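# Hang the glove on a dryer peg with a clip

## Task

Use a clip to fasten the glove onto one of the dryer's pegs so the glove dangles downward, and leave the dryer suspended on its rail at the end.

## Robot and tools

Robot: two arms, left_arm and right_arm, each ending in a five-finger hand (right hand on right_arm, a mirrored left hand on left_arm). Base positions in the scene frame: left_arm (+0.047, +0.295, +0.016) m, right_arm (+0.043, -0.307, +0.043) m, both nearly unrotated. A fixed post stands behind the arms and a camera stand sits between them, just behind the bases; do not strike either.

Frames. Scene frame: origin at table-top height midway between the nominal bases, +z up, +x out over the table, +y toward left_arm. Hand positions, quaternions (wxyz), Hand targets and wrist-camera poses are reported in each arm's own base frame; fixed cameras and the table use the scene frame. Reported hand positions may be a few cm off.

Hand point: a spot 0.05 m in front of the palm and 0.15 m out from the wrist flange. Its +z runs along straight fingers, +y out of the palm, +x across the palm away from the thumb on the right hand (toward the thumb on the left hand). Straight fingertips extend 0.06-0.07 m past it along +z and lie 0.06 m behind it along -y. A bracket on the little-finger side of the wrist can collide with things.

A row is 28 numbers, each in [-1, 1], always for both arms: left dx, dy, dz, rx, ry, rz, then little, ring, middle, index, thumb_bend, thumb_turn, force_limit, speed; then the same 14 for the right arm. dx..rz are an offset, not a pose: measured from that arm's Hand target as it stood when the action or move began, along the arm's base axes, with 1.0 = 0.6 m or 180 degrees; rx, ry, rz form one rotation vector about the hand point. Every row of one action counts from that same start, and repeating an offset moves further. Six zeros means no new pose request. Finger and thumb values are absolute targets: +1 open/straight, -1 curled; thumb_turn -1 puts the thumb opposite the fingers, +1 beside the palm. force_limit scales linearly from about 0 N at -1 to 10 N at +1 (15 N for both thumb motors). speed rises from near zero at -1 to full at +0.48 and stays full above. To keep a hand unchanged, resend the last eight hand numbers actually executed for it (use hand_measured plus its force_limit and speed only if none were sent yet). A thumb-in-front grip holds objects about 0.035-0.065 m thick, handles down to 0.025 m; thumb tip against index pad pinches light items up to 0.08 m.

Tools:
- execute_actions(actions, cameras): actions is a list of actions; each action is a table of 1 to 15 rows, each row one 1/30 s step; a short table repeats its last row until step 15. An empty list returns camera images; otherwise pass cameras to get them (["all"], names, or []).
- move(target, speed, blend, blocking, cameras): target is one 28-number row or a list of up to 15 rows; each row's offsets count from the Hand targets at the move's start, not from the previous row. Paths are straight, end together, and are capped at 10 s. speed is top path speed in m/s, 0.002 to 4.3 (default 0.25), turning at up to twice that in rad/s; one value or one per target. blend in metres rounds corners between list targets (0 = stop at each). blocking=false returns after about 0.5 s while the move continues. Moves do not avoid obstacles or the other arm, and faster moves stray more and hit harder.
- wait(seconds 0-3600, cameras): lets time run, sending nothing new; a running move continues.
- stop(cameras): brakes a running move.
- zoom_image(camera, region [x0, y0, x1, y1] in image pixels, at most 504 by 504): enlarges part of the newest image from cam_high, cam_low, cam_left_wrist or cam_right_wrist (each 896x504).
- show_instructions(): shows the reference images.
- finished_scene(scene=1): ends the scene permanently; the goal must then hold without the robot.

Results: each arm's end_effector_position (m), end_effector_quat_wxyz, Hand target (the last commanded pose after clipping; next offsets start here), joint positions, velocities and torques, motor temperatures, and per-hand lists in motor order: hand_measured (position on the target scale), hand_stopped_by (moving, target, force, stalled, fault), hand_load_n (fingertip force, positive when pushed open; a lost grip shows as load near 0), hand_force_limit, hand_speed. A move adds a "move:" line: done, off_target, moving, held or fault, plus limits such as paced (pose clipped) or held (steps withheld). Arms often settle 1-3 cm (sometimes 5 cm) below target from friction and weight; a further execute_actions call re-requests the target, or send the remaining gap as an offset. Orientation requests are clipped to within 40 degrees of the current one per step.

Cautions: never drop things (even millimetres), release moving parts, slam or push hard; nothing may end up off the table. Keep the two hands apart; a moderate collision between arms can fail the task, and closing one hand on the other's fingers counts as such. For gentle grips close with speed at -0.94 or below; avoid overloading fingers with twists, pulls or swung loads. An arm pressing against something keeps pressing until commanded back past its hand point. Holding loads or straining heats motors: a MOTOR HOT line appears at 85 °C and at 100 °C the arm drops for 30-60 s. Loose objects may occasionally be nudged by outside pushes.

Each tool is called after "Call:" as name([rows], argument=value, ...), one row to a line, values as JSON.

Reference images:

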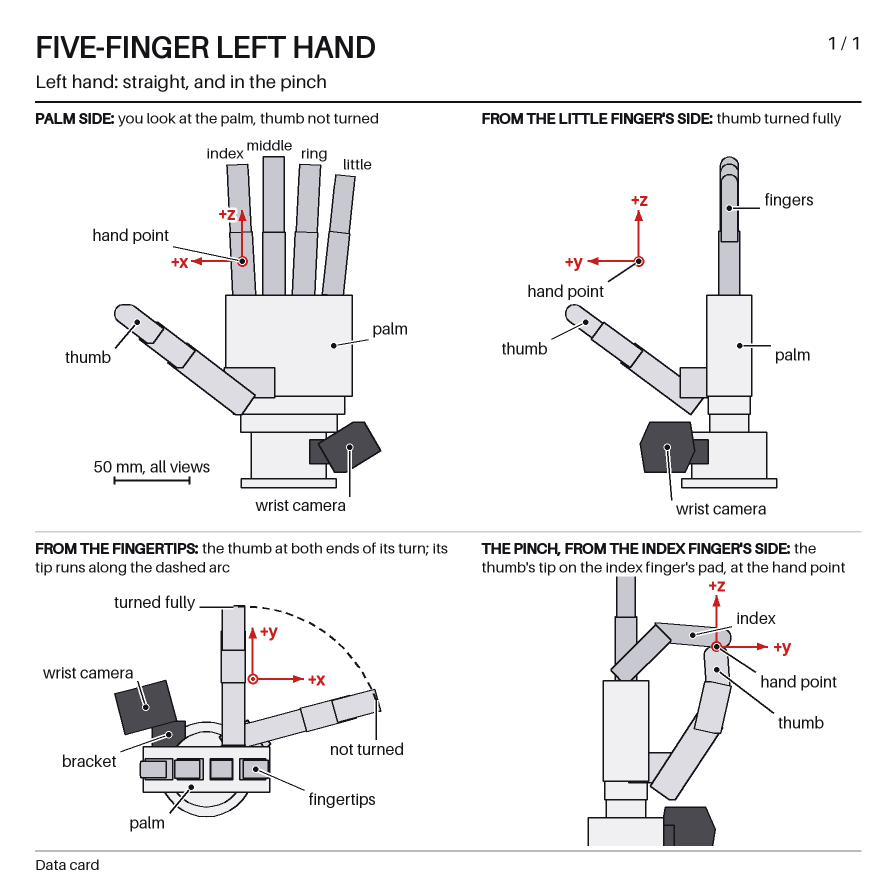

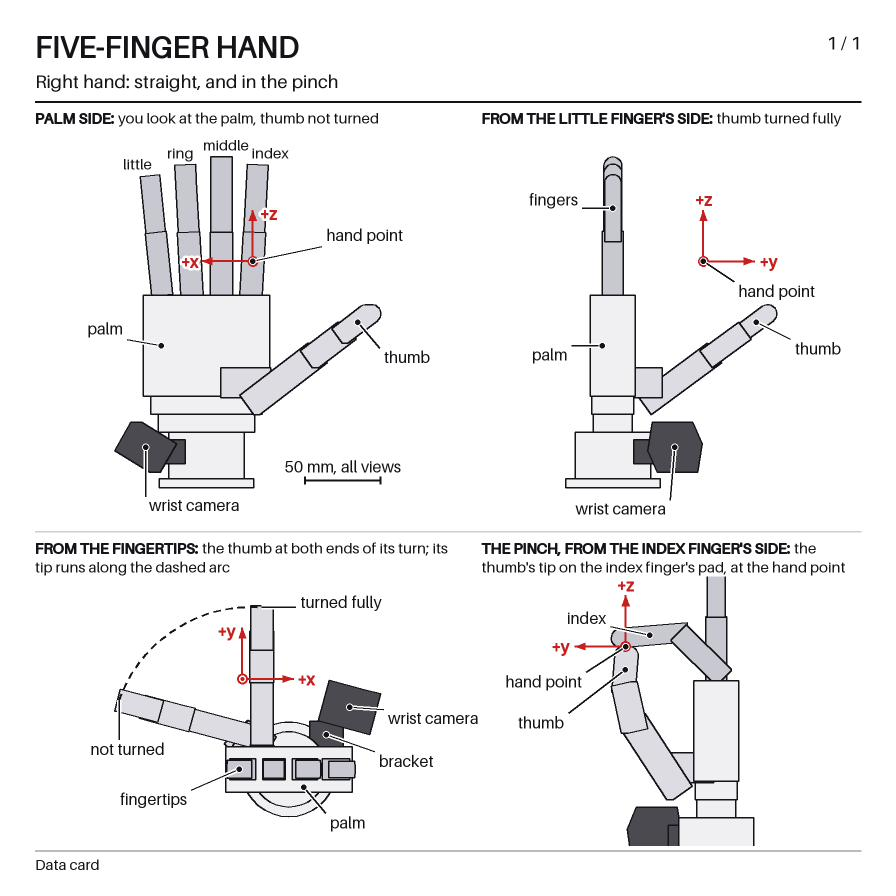

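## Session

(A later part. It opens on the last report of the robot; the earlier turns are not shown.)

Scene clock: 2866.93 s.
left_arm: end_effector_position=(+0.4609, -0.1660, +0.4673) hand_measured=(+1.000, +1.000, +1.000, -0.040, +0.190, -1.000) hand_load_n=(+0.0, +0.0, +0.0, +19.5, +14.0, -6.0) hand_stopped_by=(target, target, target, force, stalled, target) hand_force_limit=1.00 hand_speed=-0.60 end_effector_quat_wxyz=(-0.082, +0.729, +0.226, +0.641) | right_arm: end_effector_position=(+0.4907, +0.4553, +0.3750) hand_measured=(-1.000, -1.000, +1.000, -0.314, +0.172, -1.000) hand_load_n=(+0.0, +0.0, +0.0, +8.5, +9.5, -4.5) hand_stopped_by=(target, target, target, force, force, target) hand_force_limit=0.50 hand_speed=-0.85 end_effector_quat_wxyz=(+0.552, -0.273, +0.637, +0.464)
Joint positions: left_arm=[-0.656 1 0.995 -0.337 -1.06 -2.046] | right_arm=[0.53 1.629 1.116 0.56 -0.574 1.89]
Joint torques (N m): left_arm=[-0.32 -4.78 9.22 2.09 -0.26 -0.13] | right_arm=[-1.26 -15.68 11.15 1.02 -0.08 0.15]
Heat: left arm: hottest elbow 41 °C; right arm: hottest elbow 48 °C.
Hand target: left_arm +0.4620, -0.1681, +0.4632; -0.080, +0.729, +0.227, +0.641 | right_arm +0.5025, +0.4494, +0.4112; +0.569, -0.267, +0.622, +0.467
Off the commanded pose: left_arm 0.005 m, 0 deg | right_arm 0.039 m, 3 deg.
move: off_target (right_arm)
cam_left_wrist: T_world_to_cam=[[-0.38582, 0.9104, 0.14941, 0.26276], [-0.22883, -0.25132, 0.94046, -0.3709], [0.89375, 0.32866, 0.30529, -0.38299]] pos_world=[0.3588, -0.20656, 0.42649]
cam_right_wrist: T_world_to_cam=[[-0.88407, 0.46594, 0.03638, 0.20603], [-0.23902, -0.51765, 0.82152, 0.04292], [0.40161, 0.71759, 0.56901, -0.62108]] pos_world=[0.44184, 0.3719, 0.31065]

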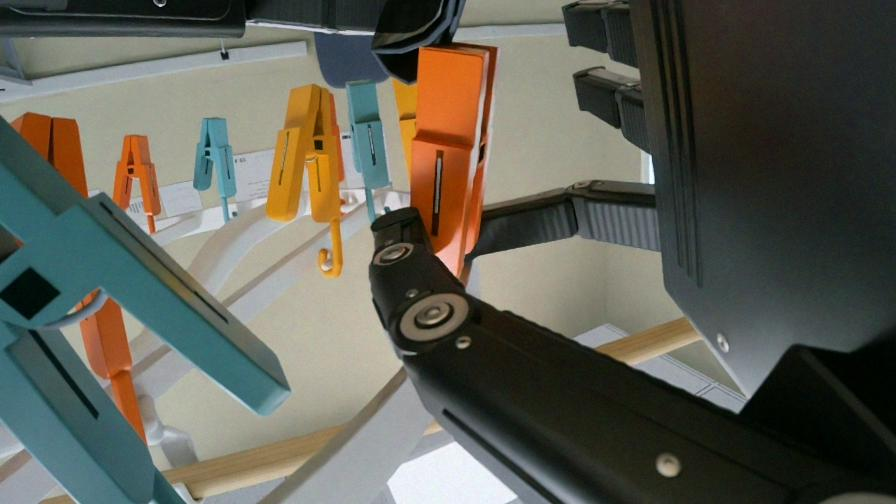

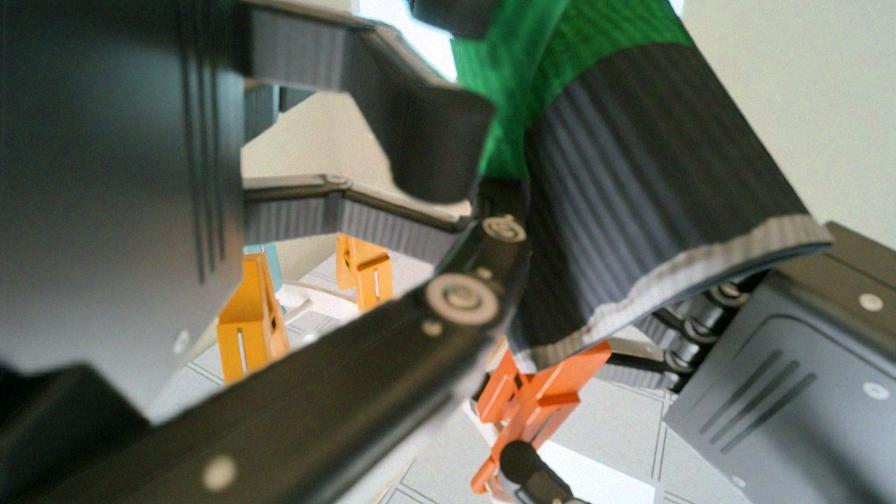

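Call:
move(target=[0,0,0,0,0,0,1,1,1,-0.3,0.18,-1,1.0,-0.6,-0.0005,-0.0005,0.0085,0,0,0,-1,-1,1,-0.5,0.05,-1,0.5,-0.85], speed=0.02, cameras=["cam_left_wrist","cam_right_wrist"])

Call:
zoom_image(camera="cam_left_wrist", region=[380, 0, 560, 90])

Call:
zoom_image(camera="cam_right_wrist", region=[500, 330, 600, 400])

Scene clock: 2918.97 s.
left_arm: end_effector_position=(+0.4609, -0.1660, +0.4673) hand_measured=(+1.000, +1.000, +1.000, -0.040, +0.190, -1.000) hand_load_n=(+0.0, +0.0, +0.0, +20.0, +14.0, -6.0) hand_stopped_by=(target, target, target, force, stalled, target) hand_force_limit=1.00 hand_speed=-0.60 end_effector_quat_wxyz=(-0.082, +0.729, +0.226, +0.641) | right_arm: end_effector_position=(+0.4908, +0.4547, +0.3791) hand_measured=(-1.000, -1.000, +1.000, -0.314, +0.172, -1.000) hand_load_n=(+0.0, +0.0, +0.0, +8.5, +9.5, -4.5) hand_stopped_by=(target, target, target, force, force, target) hand_force_limit=0.50 hand_speed=-0.85 end_effector_quat_wxyz=(+0.551, -0.273, +0.638, +0.464)
Joint positions: left_arm=[-0.656 1 0.995 -0.337 -1.06 -2.046] | right_arm=[0.529 1.622 1.121 0.547 -0.574 1.89]
Joint torques (N m): left_arm=[-0.38 -4.84 9.24 2.09 -0.26 -0.14] | right_arm=[-1.14 -15.56 11.33 1.05 -0.08 0.17]
Heat: left arm: hottest elbow 40 °C; right arm: hottest elbow 48 °C.
Hand target: left_arm +0.4620, -0.1681, +0.4632; -0.080, +0.729, +0.227, +0.641 | right_arm +0.5023, +0.4491, +0.4161; +0.569, -0.267, +0.622, +0.467
Off the commanded pose: left_arm 0.005 m, 0 deg | right_arm 0.039 m, 3 deg.
move: off_target (right_arm)
cam_left_wrist: T_world_to_cam=[[-0.38582, 0.9104, 0.14941, 0.26276], [-0.22883, -0.25132, 0.94046, -0.3709], [0.89375, 0.32866, 0.30529, -0.38299]] pos_world=[0.3588, -0.20656, 0.42649]
cam_right_wrist: T_world_to_cam=[[-0.88366, 0.46665, 0.0372, 0.20537], [-0.23832, -0.51685, 0.82224, 0.0383], [0.40292, 0.71771, 0.56793, -0.62328]] pos_world=[0.44173, 0.3713, 0.31485]

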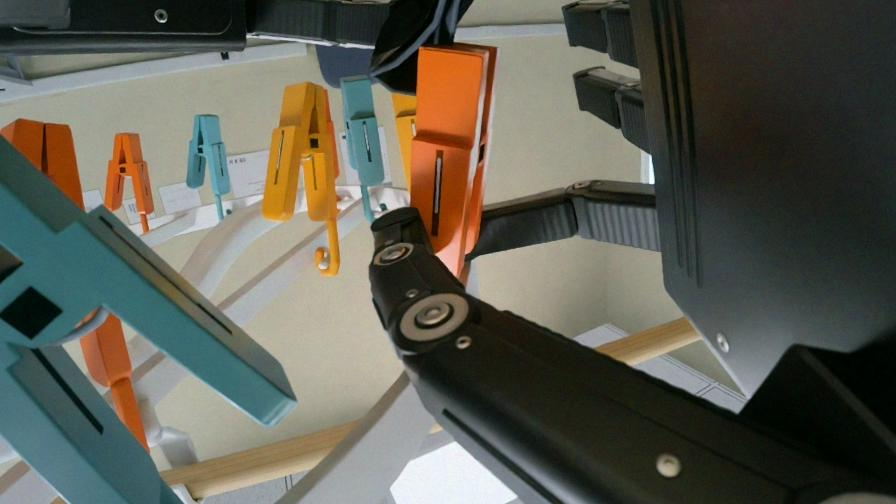

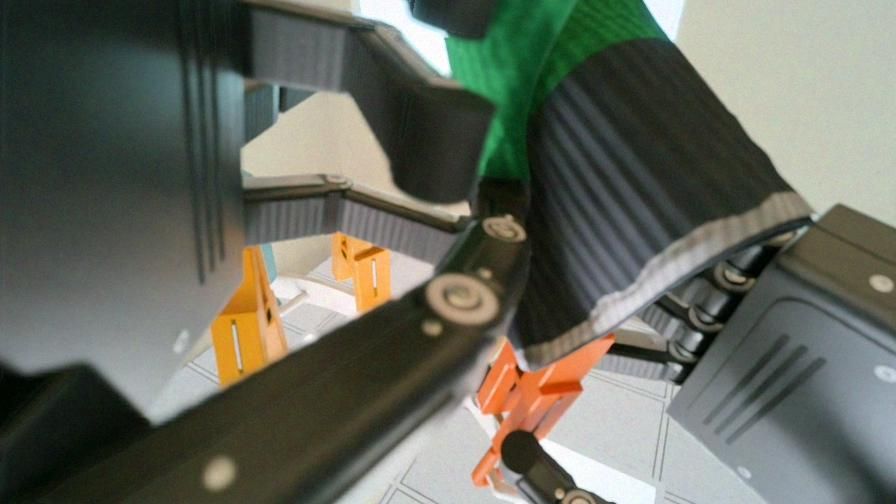

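Scaled by 2.800 from the camera's image (finer frame: 1280x720).

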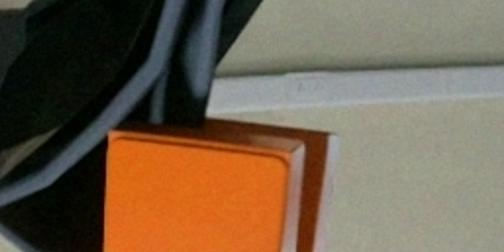

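Scaled by 5.040 from the camera's image (finer frame: 1280x720).

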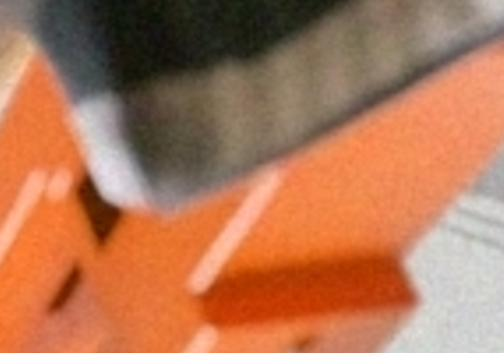

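Call:
zoom_image(camera="cam_left_wrist", region=[375, 10, 475, 110])

Scaled by 5.040 from the camera's image (finer frame: 1280x720).

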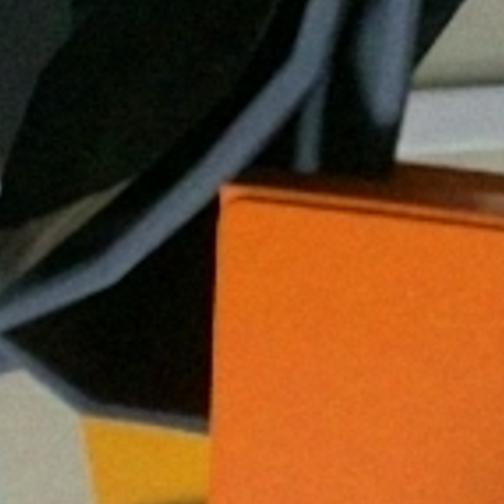

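Call:
move(target=[0,0,0,0,0,0,1,1,1,0.02,0.42,-1,1.0,-0.88,0,0,0,0,0,0,-1,-1,1,-0.5,0.05,-1,0.5,-0.85], cameras=["cam_left_wrist","cam_right_wrist"])

Call:
zoom_image(camera="cam_left_wrist", region=[380, 0, 560, 90])

Call:
zoom_image(camera="cam_right_wrist", region=[480, 320, 640, 460])

Scene clock: 2934.30 s.
left_arm: end_effector_position=(+0.4609, -0.1660, +0.4673) hand_measured=(+1.000, +1.000, +1.000, +0.020, +0.420, -1.000) hand_load_n=(+0.0, +0.0, +0.0, +0.5, +0.0, -0.5) hand_stopped_by=(target, target, target, force, target, target) hand_force_limit=1.00 hand_speed=-0.88 end_effector_quat_wxyz=(-0.082, +0.729, +0.227, +0.641) | right_arm: end_effector_position=(+0.4916, +0.4538, +0.3791) hand_measured=(-1.000, -1.000, +1.000, -0.314, +0.172, -1.000) hand_load_n=(+0.0, +0.0, -0.5, +8.5, +9.5, -4.5) hand_stopped_by=(target, target, target, force, force, target) hand_force_limit=0.50 hand_speed=-0.85 end_effector_quat_wxyz=(+0.551, -0.272, +0.638, +0.464)
Joint positions: left_arm=[-0.656 1 0.995 -0.337 -1.06 -2.046] | right_arm=[0.527 1.622 1.121 0.546 -0.574 1.891]
Joint torques (N m): left_arm=[-0.32 -4.78 9.22 2.09 -0.25 -0.15] | right_arm=[-0.85 -15.79 11.34 1.11 -0.07 0.13]
Heat: left arm: hottest elbow 40 °C; right arm: hottest elbow 49 °C.
Hand target: left_arm +0.4620, -0.1681, +0.4632; -0.081, +0.729, +0.227, +0.641 | right_arm +0.5024, +0.4490, +0.4161; +0.569, -0.267, +0.622, +0.467
Off the commanded pose: left_arm 0.005 m, 0 deg | right_arm 0.039 m, 3 deg.
move: done
cam_left_wrist: T_world_to_cam=[[-0.38617, 0.91025, 0.1494, 0.26277], [-0.22885, -0.25144, 0.94043, -0.37088], [0.89359, 0.32898, 0.3054, -0.38295]] pos_world=[0.3588, -0.20646, 0.42649]
cam_right_wrist: T_world_to_cam=[[-0.88291, 0.46796, 0.0385, 0.20504], [-0.23803, -0.51676, 0.82238, 0.03782], [0.40473, 0.71692, 0.56764, -0.62337]] pos_world=[0.44233, 0.3705, 0.31485]

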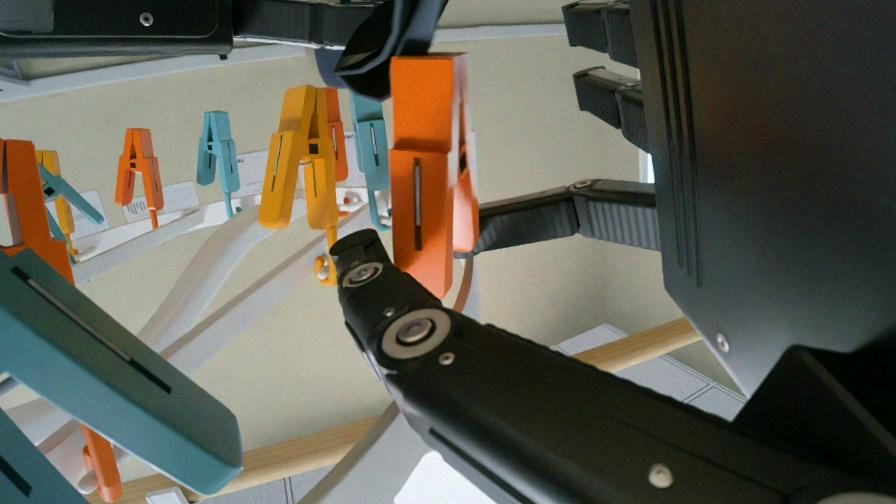

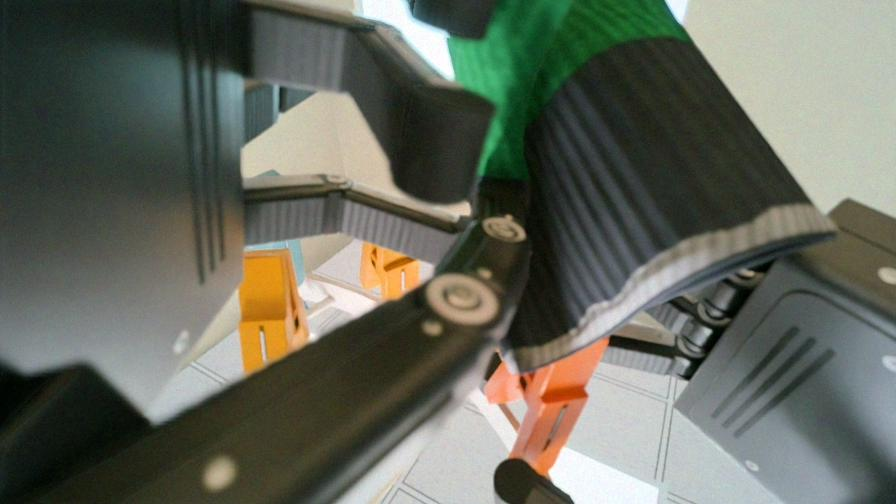

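Scaled by 2.800 from the camera's image (finer frame: 1280x720).

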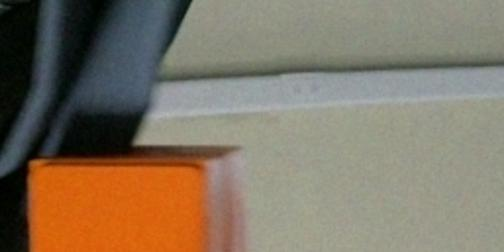

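Scaled by 3.150 from the camera's image (finer frame: 1280x720).

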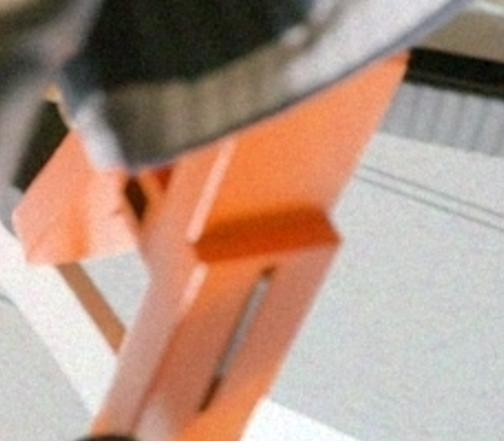

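Call:
zoom_image(camera="cam_left_wrist", region=[330, 0, 480, 110])

Call:
zoom_image(camera="cam_right_wrist", region=[470, 320, 620, 430])

Scaled by 3.360 from the camera's image (finer frame: 1280x720).

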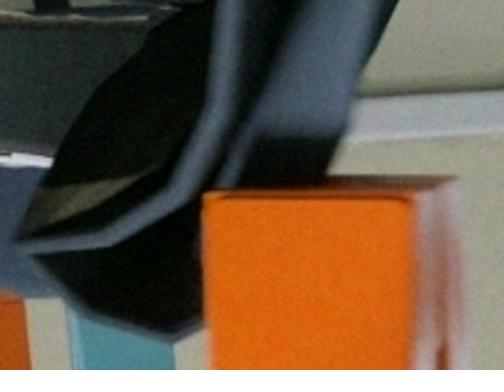

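Scaled by 3.360 from the camera's image (finer frame: 1280x720).

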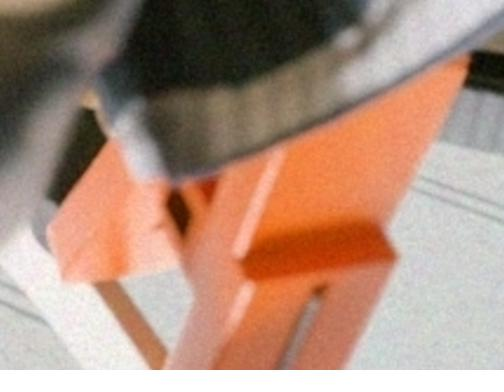

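Call:
move(target=[0,0,0,0,0,0,1,1,1,0.02,0.42,-1,1.0,-0.88,0,0,-0.03,0,0,0,-1,-1,1,-0.5,0.05,-1,0.5,-0.85], cameras=["cam_left_wrist","cam_right_wrist"], speed=0.02)

Call:
zoom_image(camera="cam_left_wrist", region=[330, 0, 480, 110])

Scene clock: 2945.13 s.
left_arm: end_effector_position=(+0.4609, -0.1660, +0.4673) hand_measured=(+1.000, +1.000, +1.000, +0.020, +0.420, -1.000) hand_load_n=(+0.0, +0.0, +0.0, +0.0, +0.0, -0.5) hand_stopped_by=(target, target, target, force, target, target) hand_force_limit=1.00 hand_speed=-0.88 end_effector_quat_wxyz=(-0.082, +0.729, +0.227, +0.641) | right_arm: end_effector_position=(+0.4910, +0.4534, +0.3816) hand_measured=(-1.000, -1.000, +1.000, -0.314, +0.172, -1.000) hand_load_n=(+0.0, +0.0, +0.0, +8.5, +9.5, -4.5) hand_stopped_by=(target, target, target, force, force, target) hand_force_limit=0.50 hand_speed=-0.85 end_effector_quat_wxyz=(+0.555, -0.273, +0.634, +0.464)
Joint positions: left_arm=[-0.656 1 0.995 -0.337 -1.06 -2.046] | right_arm=[0.527 1.622 1.121 0.558 -0.574 1.891]
Joint torques (N m): left_arm=[-0.5 -4.78 9.21 2.09 -0.25 -0.14] | right_arm=[-1.32 -13.63 9.83 2.22 -0.07 0.14]
Heat: left arm: hottest elbow 40 °C; right arm: hottest elbow 49 °C.
Hand target: left_arm +0.4620, -0.1681, +0.4632; -0.081, +0.729, +0.227, +0.641 | right_arm +0.5024, +0.4490, +0.3981; +0.569, -0.267, +0.622, +0.467
Off the commanded pose: left_arm 0.005 m, 0 deg | right_arm 0.021 m, 2 deg.
move: off_target (right_arm)
cam_left_wrist: T_world_to_cam=[[-0.38617, 0.91025, 0.1494, 0.26277], [-0.22885, -0.25144, 0.94043, -0.37088], [0.89359, 0.32898, 0.3054, -0.38295]] pos_world=[0.3588, -0.20646, 0.42649]
cam_right_wrist: T_world_to_cam=[[-0.88329, 0.46773, 0.03208, 0.20736], [-0.24665, -0.5218, 0.81663, 0.04405], [0.3987, 0.71341, 0.57626, -0.62308]] pos_world=[0.44245, 0.37051, 0.31643]

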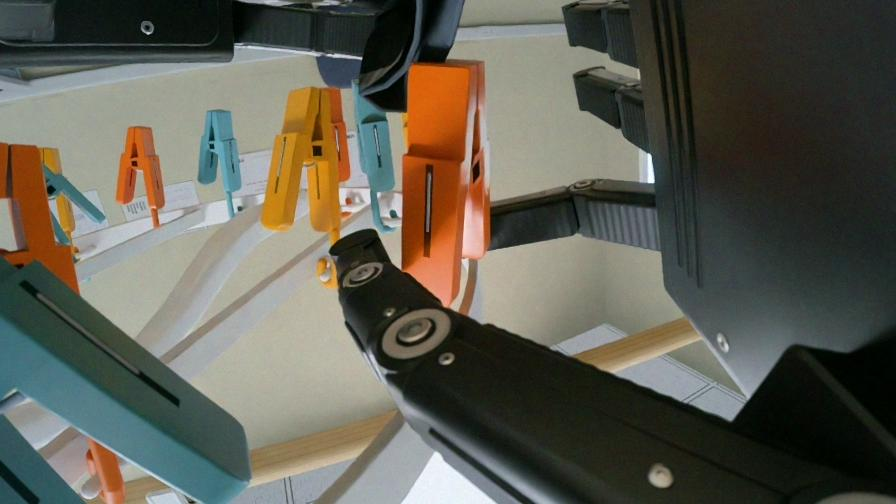

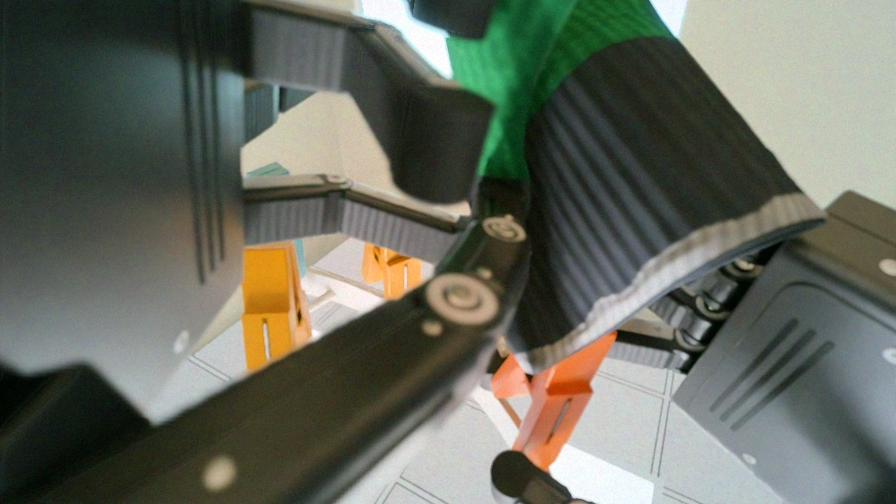

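Scaled by 3.360 from the camera's image (finer frame: 1280x720).

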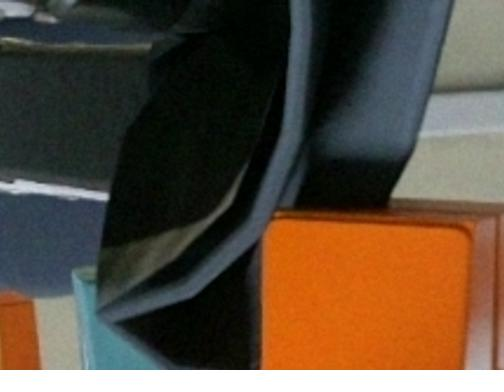

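Call:
move(target=[0,0,0,0,0,0,1,1,1,0.02,0.42,-1,1.0,-0.88,0,0,-0.03,0,0,0,-1,-1,1,-0.5,0.05,-1,0.5,-0.85], cameras=["cam_left_wrist","cam_right_wrist"], speed=0.02)

Call:
zoom_image(camera="cam_left_wrist", region=[330, 0, 480, 110])

Scene clock: 2951.57 s.
left_arm: end_effector_position=(+0.4609, -0.1660, +0.4673) hand_measured=(+1.000, +1.000, +1.000, +0.020, +0.420, -1.000) hand_load_n=(+0.0, +0.0, +0.0, +0.0, +0.0, +0.0) hand_stopped_by=(target, target, target, force, target, target) hand_force_limit=1.00 hand_speed=-0.88 end_effector_quat_wxyz=(-0.082, +0.729, +0.227, +0.641) | right_arm: end_effector_position=(+0.4923, +0.4542, +0.3802) hand_measured=(-1.000, -1.000, +1.000, -0.314, +0.172, -1.000) hand_load_n=(+0.0, +0.0, +0.0, +8.5, +9.0, -4.5) hand_stopped_by=(target, target, target, force, force, target) hand_force_limit=0.50 hand_speed=-0.85 end_effector_quat_wxyz=(+0.565, -0.274, +0.623, +0.465)
Joint positions: left_arm=[-0.656 1 0.995 -0.337 -1.06 -2.046] | right_arm=[0.527 1.64 1.121 0.605 -0.574 1.891]
Joint torques (N m): left_arm=[-0.38 -4.78 9.22 2.07 -0.25 -0.15] | right_arm=[-1.03 -13.04 8.18 2.19 -0.03 0.15]
Heat: left arm: hottest elbow 40 °C; right arm: hottest elbow 49 °C.
Hand target: left_arm +0.4620, -0.1681, +0.4632; -0.081, +0.729, +0.227, +0.641 | right_arm +0.5024, +0.4490, +0.3801; +0.569, -0.267, +0.622, +0.467
Off the commanded pose: left_arm 0.005 m, 0 deg | right_arm 0.011 m, 1 deg.
move: off_target (right_arm)
cam_left_wrist: T_world_to_cam=[[-0.38617, 0.91025, 0.1494, 0.26277], [-0.22885, -0.25144, 0.94043, -0.37088], [0.89359, 0.32898, 0.3054, -0.38295]] pos_world=[0.3588, -0.20646, 0.42649]
cam_right_wrist: T_world_to_cam=[[-0.88389, 0.46739, 0.01674, 0.21438], [-0.26693, -0.53356, 0.80254, 0.06661], [0.38403, 0.70489, 0.59637, -0.61981]] pos_world=[0.4453, 0.37224, 0.31259]

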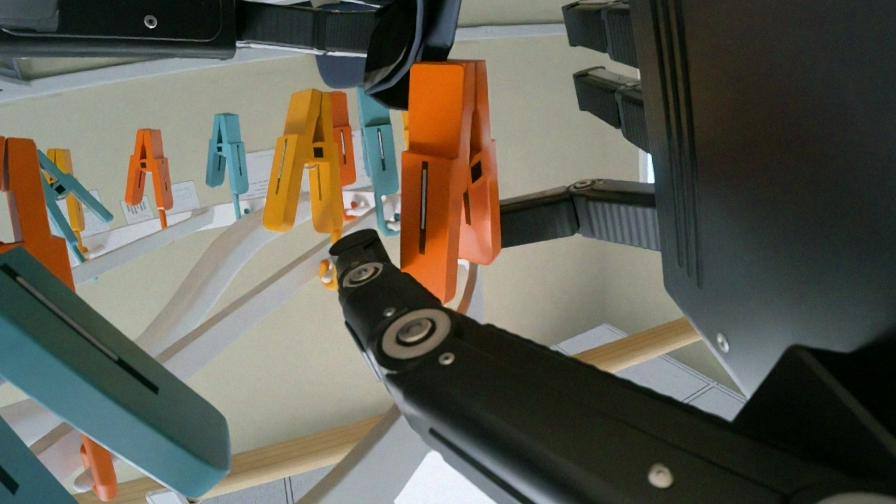

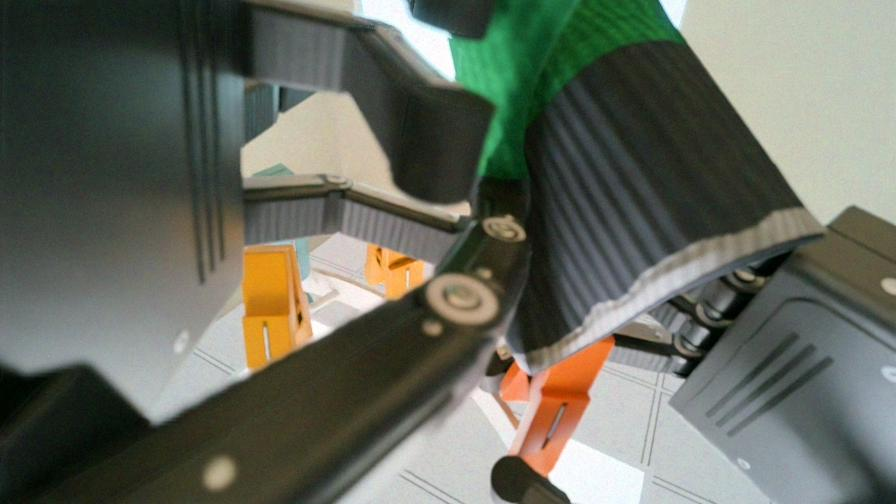

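Scaled by 3.360 from the camera's image (finer frame: 1280x720).

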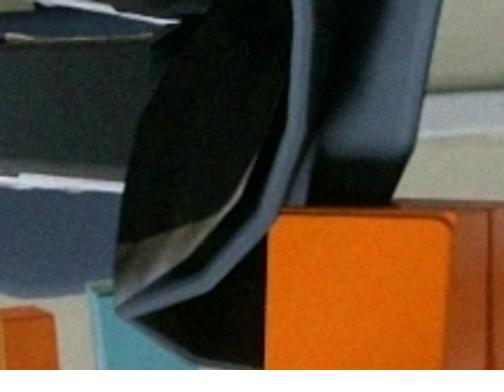

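Call:
move(target=[0,0,0,0,0,0,1,1,1,0.02,0.42,-1,1.0,-0.88,0,0,-0.02,0,0,0,-1,-1,1,-0.5,0.05,-1,0.5,-0.85], cameras=["cam_left_wrist","cam_right_wrist","cam_high"], speed=0.02)

Call:
zoom_image(camera="cam_left_wrist", region=[330, 0, 480, 110])

Call:
zoom_image(camera="cam_high", region=[400, 190, 520, 340])

Scene clock: 2956.40 s.
left_arm: end_effector_position=(+0.4609, -0.1660, +0.4673) hand_measured=(+1.000, +1.000, +1.000, +0.020, +0.420, -1.000) hand_load_n=(+0.0, -0.5, +0.0, +0.0, +0.0, -0.5) hand_stopped_by=(target, target, target, force, target, target) hand_force_limit=1.00 hand_speed=-0.88 end_effector_quat_wxyz=(-0.082, +0.729, +0.227, +0.641) | right_arm: end_effector_position=(+0.4938, +0.4551, +0.3766) hand_measured=(-1.000, -1.000, +1.000, -0.314, +0.172, -1.000) hand_load_n=(+0.0, +0.0, +0.0, +8.5, +9.5, -4.5) hand_stopped_by=(target, target, target, force, force, target) hand_force_limit=0.50 hand_speed=-0.85 end_effector_quat_wxyz=(+0.571, -0.275, +0.618, +0.466)
Joint positions: left_arm=[-0.656 1 0.995 -0.337 -1.06 -2.046] | right_arm=[0.527 1.656 1.121 0.637 -0.574 1.891]
Joint torques (N m): left_arm=[-0.26 -4.78 9.24 2.06 -0.25 -0.15] | right_arm=[-1.32 -13.39 7.17 2.21 -0.01 0.12]
Heat: left arm: hottest elbow 40 °C; right arm: hottest elbow 49 °C.
Hand target: left_arm +0.4620, -0.1681, +0.4632; -0.081, +0.729, +0.227, +0.641 | right_arm +0.5023, +0.4490, +0.3682; +0.569, -0.267, +0.622, +0.467
Off the commanded pose: left_arm 0.005 m, 0 deg | right_arm 0.013 m, 1 deg.
move: off_target (right_arm)
cam_left_wrist: T_world_to_cam=[[-0.38617, 0.91025, 0.1494, 0.26277], [-0.22885, -0.25144, 0.94043, -0.37088], [0.89359, 0.32898, 0.3054, -0.38295]] pos_world=[0.3588, -0.20646, 0.42649]
cam_right_wrist: T_world_to_cam=[[-0.88408, 0.46727, 0.00848, 0.21871], [-0.27772, -0.53986, 0.79462, 0.08161], [0.37588, 0.70015, 0.60704, -0.61671]] pos_world=[0.44782, 0.37365, 0.30767]
Images, in order (width x height): cam_high 896x504, cam_left_wrist 896x504, cam_right_wrist 896x504.

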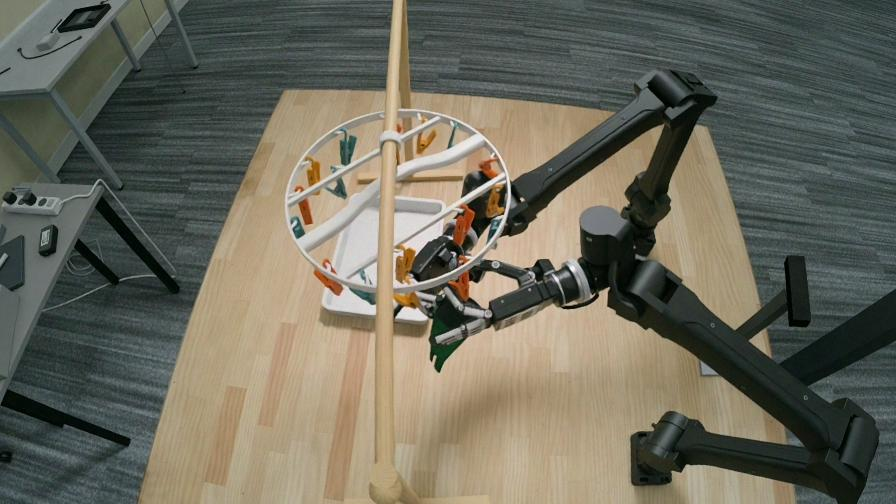

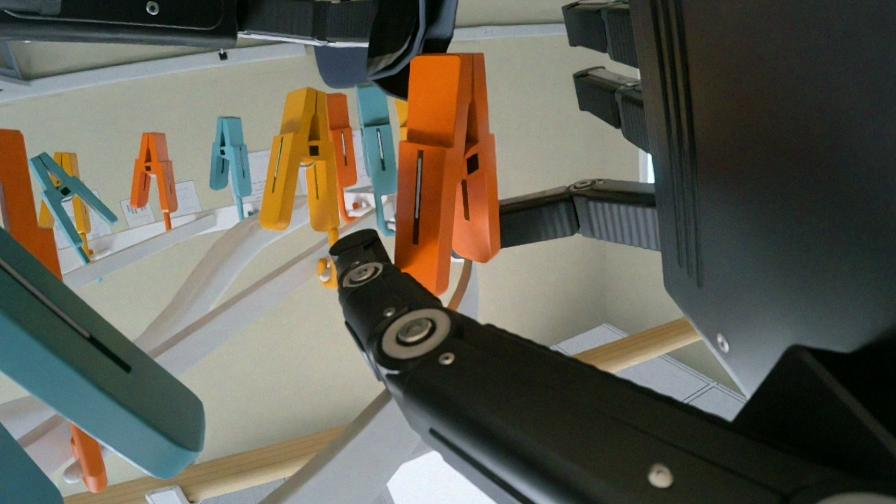

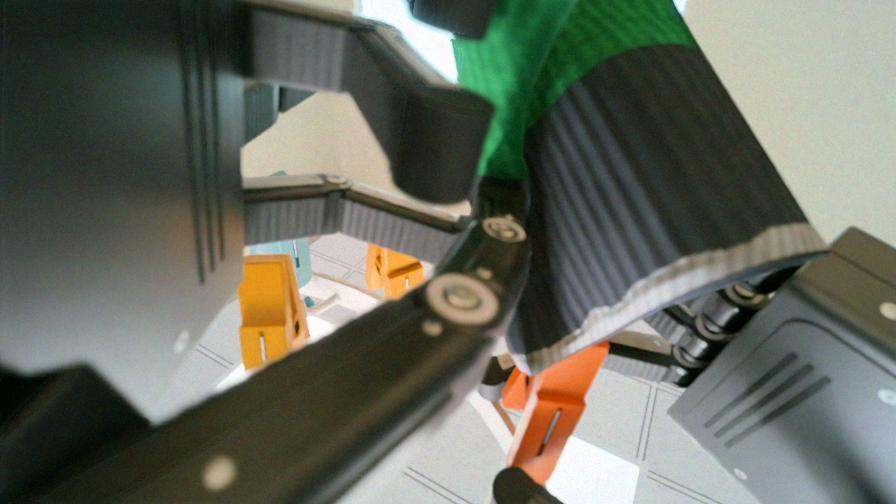

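Scaled by 3.360 from the camera's image (finer frame: 1280x720).

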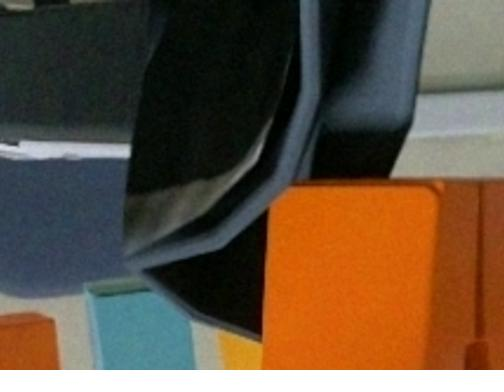

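Scaled by 3.360 from the camera's image (finer frame: 1280x720).

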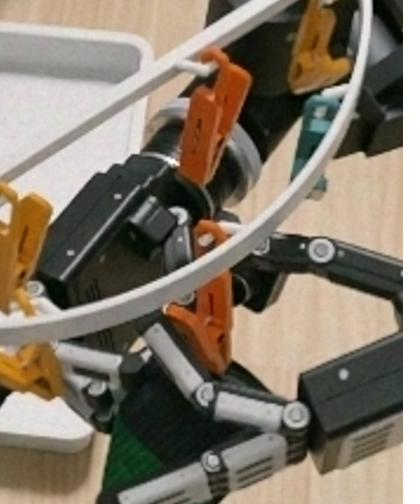

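Call:
move(target=[0,0,0,0,0,0,1,1,1,0.02,0.42,-1,1.0,-0.88,0,0,-0.015,0,0,0,-1,-1,1,-0.5,0.05,-1,0.5,-0.85], cameras=["cam_left_wrist","cam_right_wrist"], speed=0.02)

Call:
zoom_image(camera="cam_left_wrist", region=[330, 0, 480, 110])

Call:
zoom_image(camera="cam_right_wrist", region=[470, 320, 620, 430])

Scene clock: 2974.10 s.
left_arm: end_effector_position=(+0.4609, -0.1660, +0.4673) hand_measured=(+1.000, +1.000, +1.000, +0.020, +0.420, -1.000) hand_load_n=(+0.0, +0.0, +0.0, +0.0, +0.0, +0.0) hand_stopped_by=(target, target, target, force, target, target) hand_force_limit=1.00 hand_speed=-0.88 end_effector_quat_wxyz=(-0.082, +0.729, +0.227, +0.641) | right_arm: end_effector_position=(+0.4946, +0.4555, +0.3707) hand_measured=(-1.000, -1.000, +1.000, -0.314, +0.172, -1.000) hand_load_n=(+0.0, +0.0, +0.0, +8.5, +9.0, -4.5) hand_stopped_by=(target, target, target, force, force, target) hand_force_limit=0.50 hand_speed=-0.85 end_effector_quat_wxyz=(+0.573, -0.276, +0.616, +0.466)
Joint positions: left_arm=[-0.656 1 0.995 -0.337 -1.06 -2.046] | right_arm=[0.527 1.669 1.116 0.66 -0.574 1.891]
Joint torques (N m): left_arm=[-0.32 -4.84 9.22 2.06 -0.25 -0.14] | right_arm=[-0.97 -13.45 6.72 2.19 -0.01 0.16]
Heat: left arm: hottest elbow 40 °C; right arm: hottest elbow 47 °C.
Hand target: left_arm +0.4620, -0.1681, +0.4632; -0.081, +0.729, +0.227, +0.641 | right_arm +0.5023, +0.4490, +0.3592; +0.569, -0.267, +0.622, +0.467
Off the commanded pose: left_arm 0.005 m, 0 deg | right_arm 0.015 m, 1 deg.
move: off_target (right_arm)
cam_left_wrist: T_world_to_cam=[[-0.38617, 0.91025, 0.1494, 0.26277], [-0.22885, -0.25144, 0.94043, -0.37088], [0.89359, 0.32898, 0.3054, -0.38295]] pos_world=[0.3588, -0.20646, 0.42649]
cam_right_wrist: T_world_to_cam=[[-0.88412, 0.46724, 0.00521, 0.22051], [-0.28192, -0.54228, 0.79149, 0.09108], [0.37264, 0.6983, 0.61116, -0.61292]] pos_world=[0.44903, 0.37436, 0.30136]

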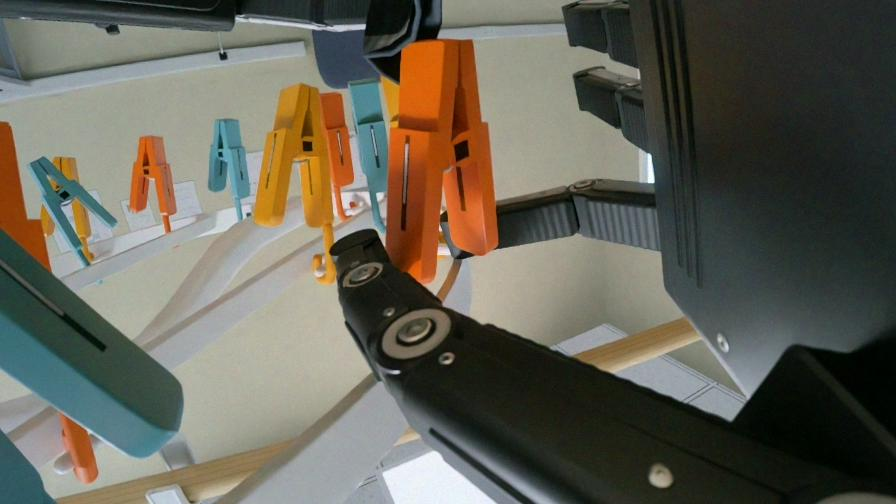

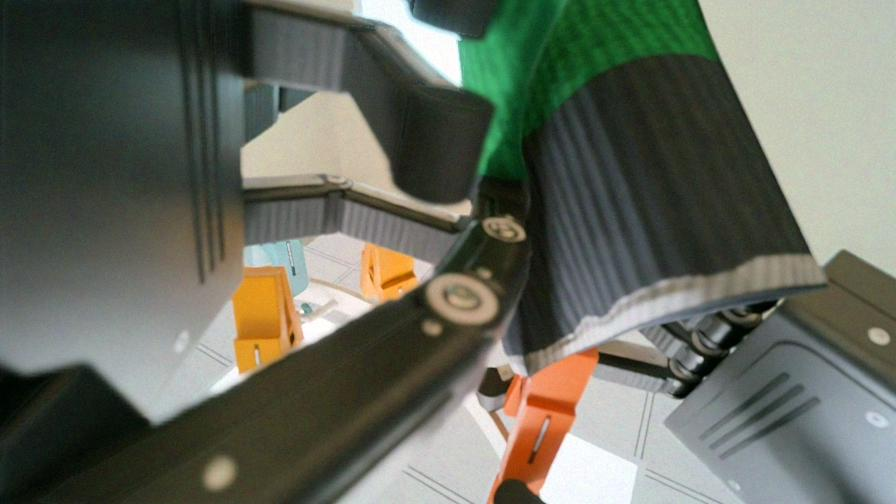

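Scaled by 3.360 from the camera's image (finer frame: 1280x720).

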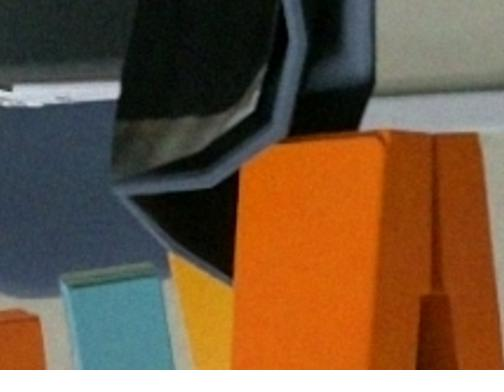

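Scaled by 3.360 from the camera's image (finer frame: 1280x720).

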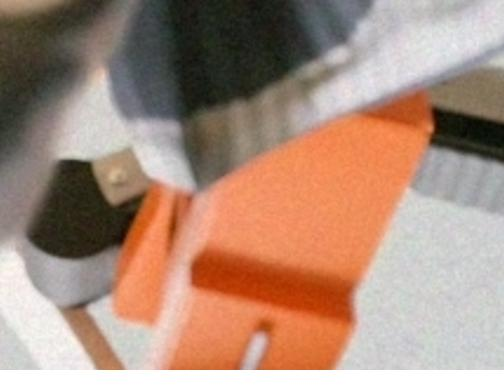

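Call:
move(target=[0,0,0,0,0,0,1,1,1,0.02,0.42,-1,1.0,-0.88,0,0,0.085,0,0,0,-1,-1,1,-0.5,0.05,-1,0.5,-0.85], cameras=["cam_left_wrist","cam_right_wrist"], speed=0.03)

Scene clock: 2984.50 s.
left_arm: end_effector_position=(+0.4609, -0.1660, +0.4673) hand_measured=(+1.000, +1.000, +1.000, +0.020, +0.420, -1.000) hand_load_n=(+0.0, +0.0, +0.0, +0.5, +0.0, -0.5) hand_stopped_by=(target, target, target, force, target, target) hand_force_limit=1.00 hand_speed=-0.88 end_effector_quat_wxyz=(-0.082, +0.729, +0.227, +0.641) | right_arm: end_effector_position=(+0.4917, +0.4538, +0.3758) hand_measured=(-1.000, -1.000, +1.000, -0.314, +0.172, -1.000) hand_load_n=(+0.0, +0.0, +0.0, +8.5, +9.5, -4.5) hand_stopped_by=(target, target, target, force, force, target) hand_force_limit=0.50 hand_speed=-0.85 end_effector_quat_wxyz=(+0.553, -0.272, +0.636, +0.464)
Joint positions: left_arm=[-0.656 1 0.995 -0.337 -1.06 -2.046] | right_arm=[0.527 1.629 1.116 0.562 -0.574 1.892]
Joint torques (N m): left_arm=[-0.32 -4.78 9.22 2.04 -0.24 -0.15] | right_arm=[-1.03 -15.68 11.1 1.01 -0.07 0.14]
Motor temperatures (°C): left_arm=[29 27 40 30 26 27] | right_arm=[26 34 46 29 28 26]
Heat: left arm: hottest elbow 40 °C; right arm: hottest elbow 46 °C.
Hand target: left_arm +0.4620, -0.1681, +0.4632; -0.081, +0.729, +0.227, +0.641 | right_arm +0.5023, +0.4490, +0.4101; +0.569, -0.267, +0.622, +0.467
Off the commanded pose: left_arm 0.005 m, 0 deg | right_arm 0.036 m, 3 deg.
move: off_target (right_arm)
cam_left_wrist: T_world_to_cam=[[-0.38617, 0.91025, 0.1494, 0.26277], [-0.22885, -0.25144, 0.94043, -0.37088], [0.89359, 0.32898, 0.3054, -0.38295]] pos_world=[0.3588, -0.20646, 0.42649]
cam_right_wrist: T_world_to_cam=[[-0.88309, 0.46779, 0.03626, 0.20628], [-0.24123, -0.51895, 0.82006, 0.04394], [0.40243, 0.71544, 0.57113, -0.62115]] pos_world=[0.44274, 0.37071, 0.31124]

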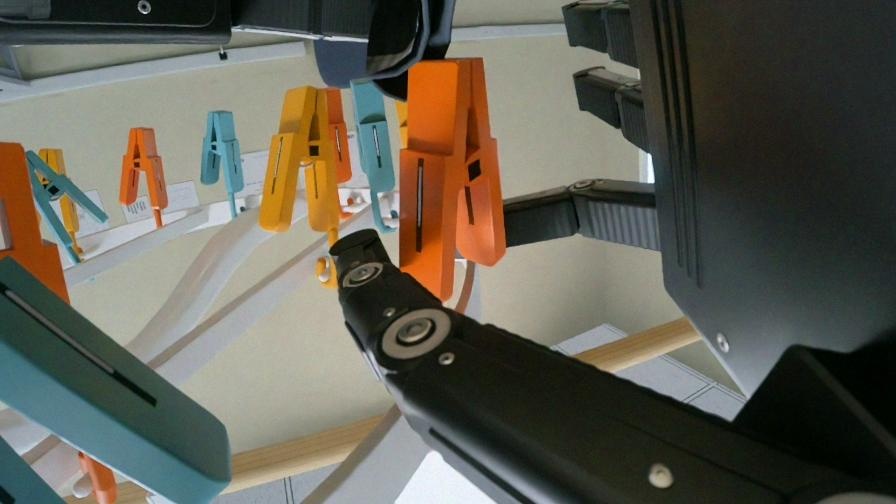

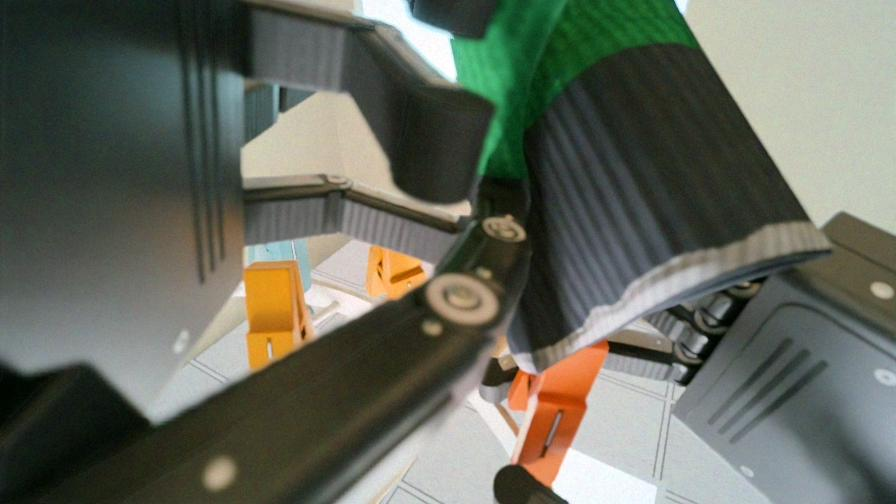

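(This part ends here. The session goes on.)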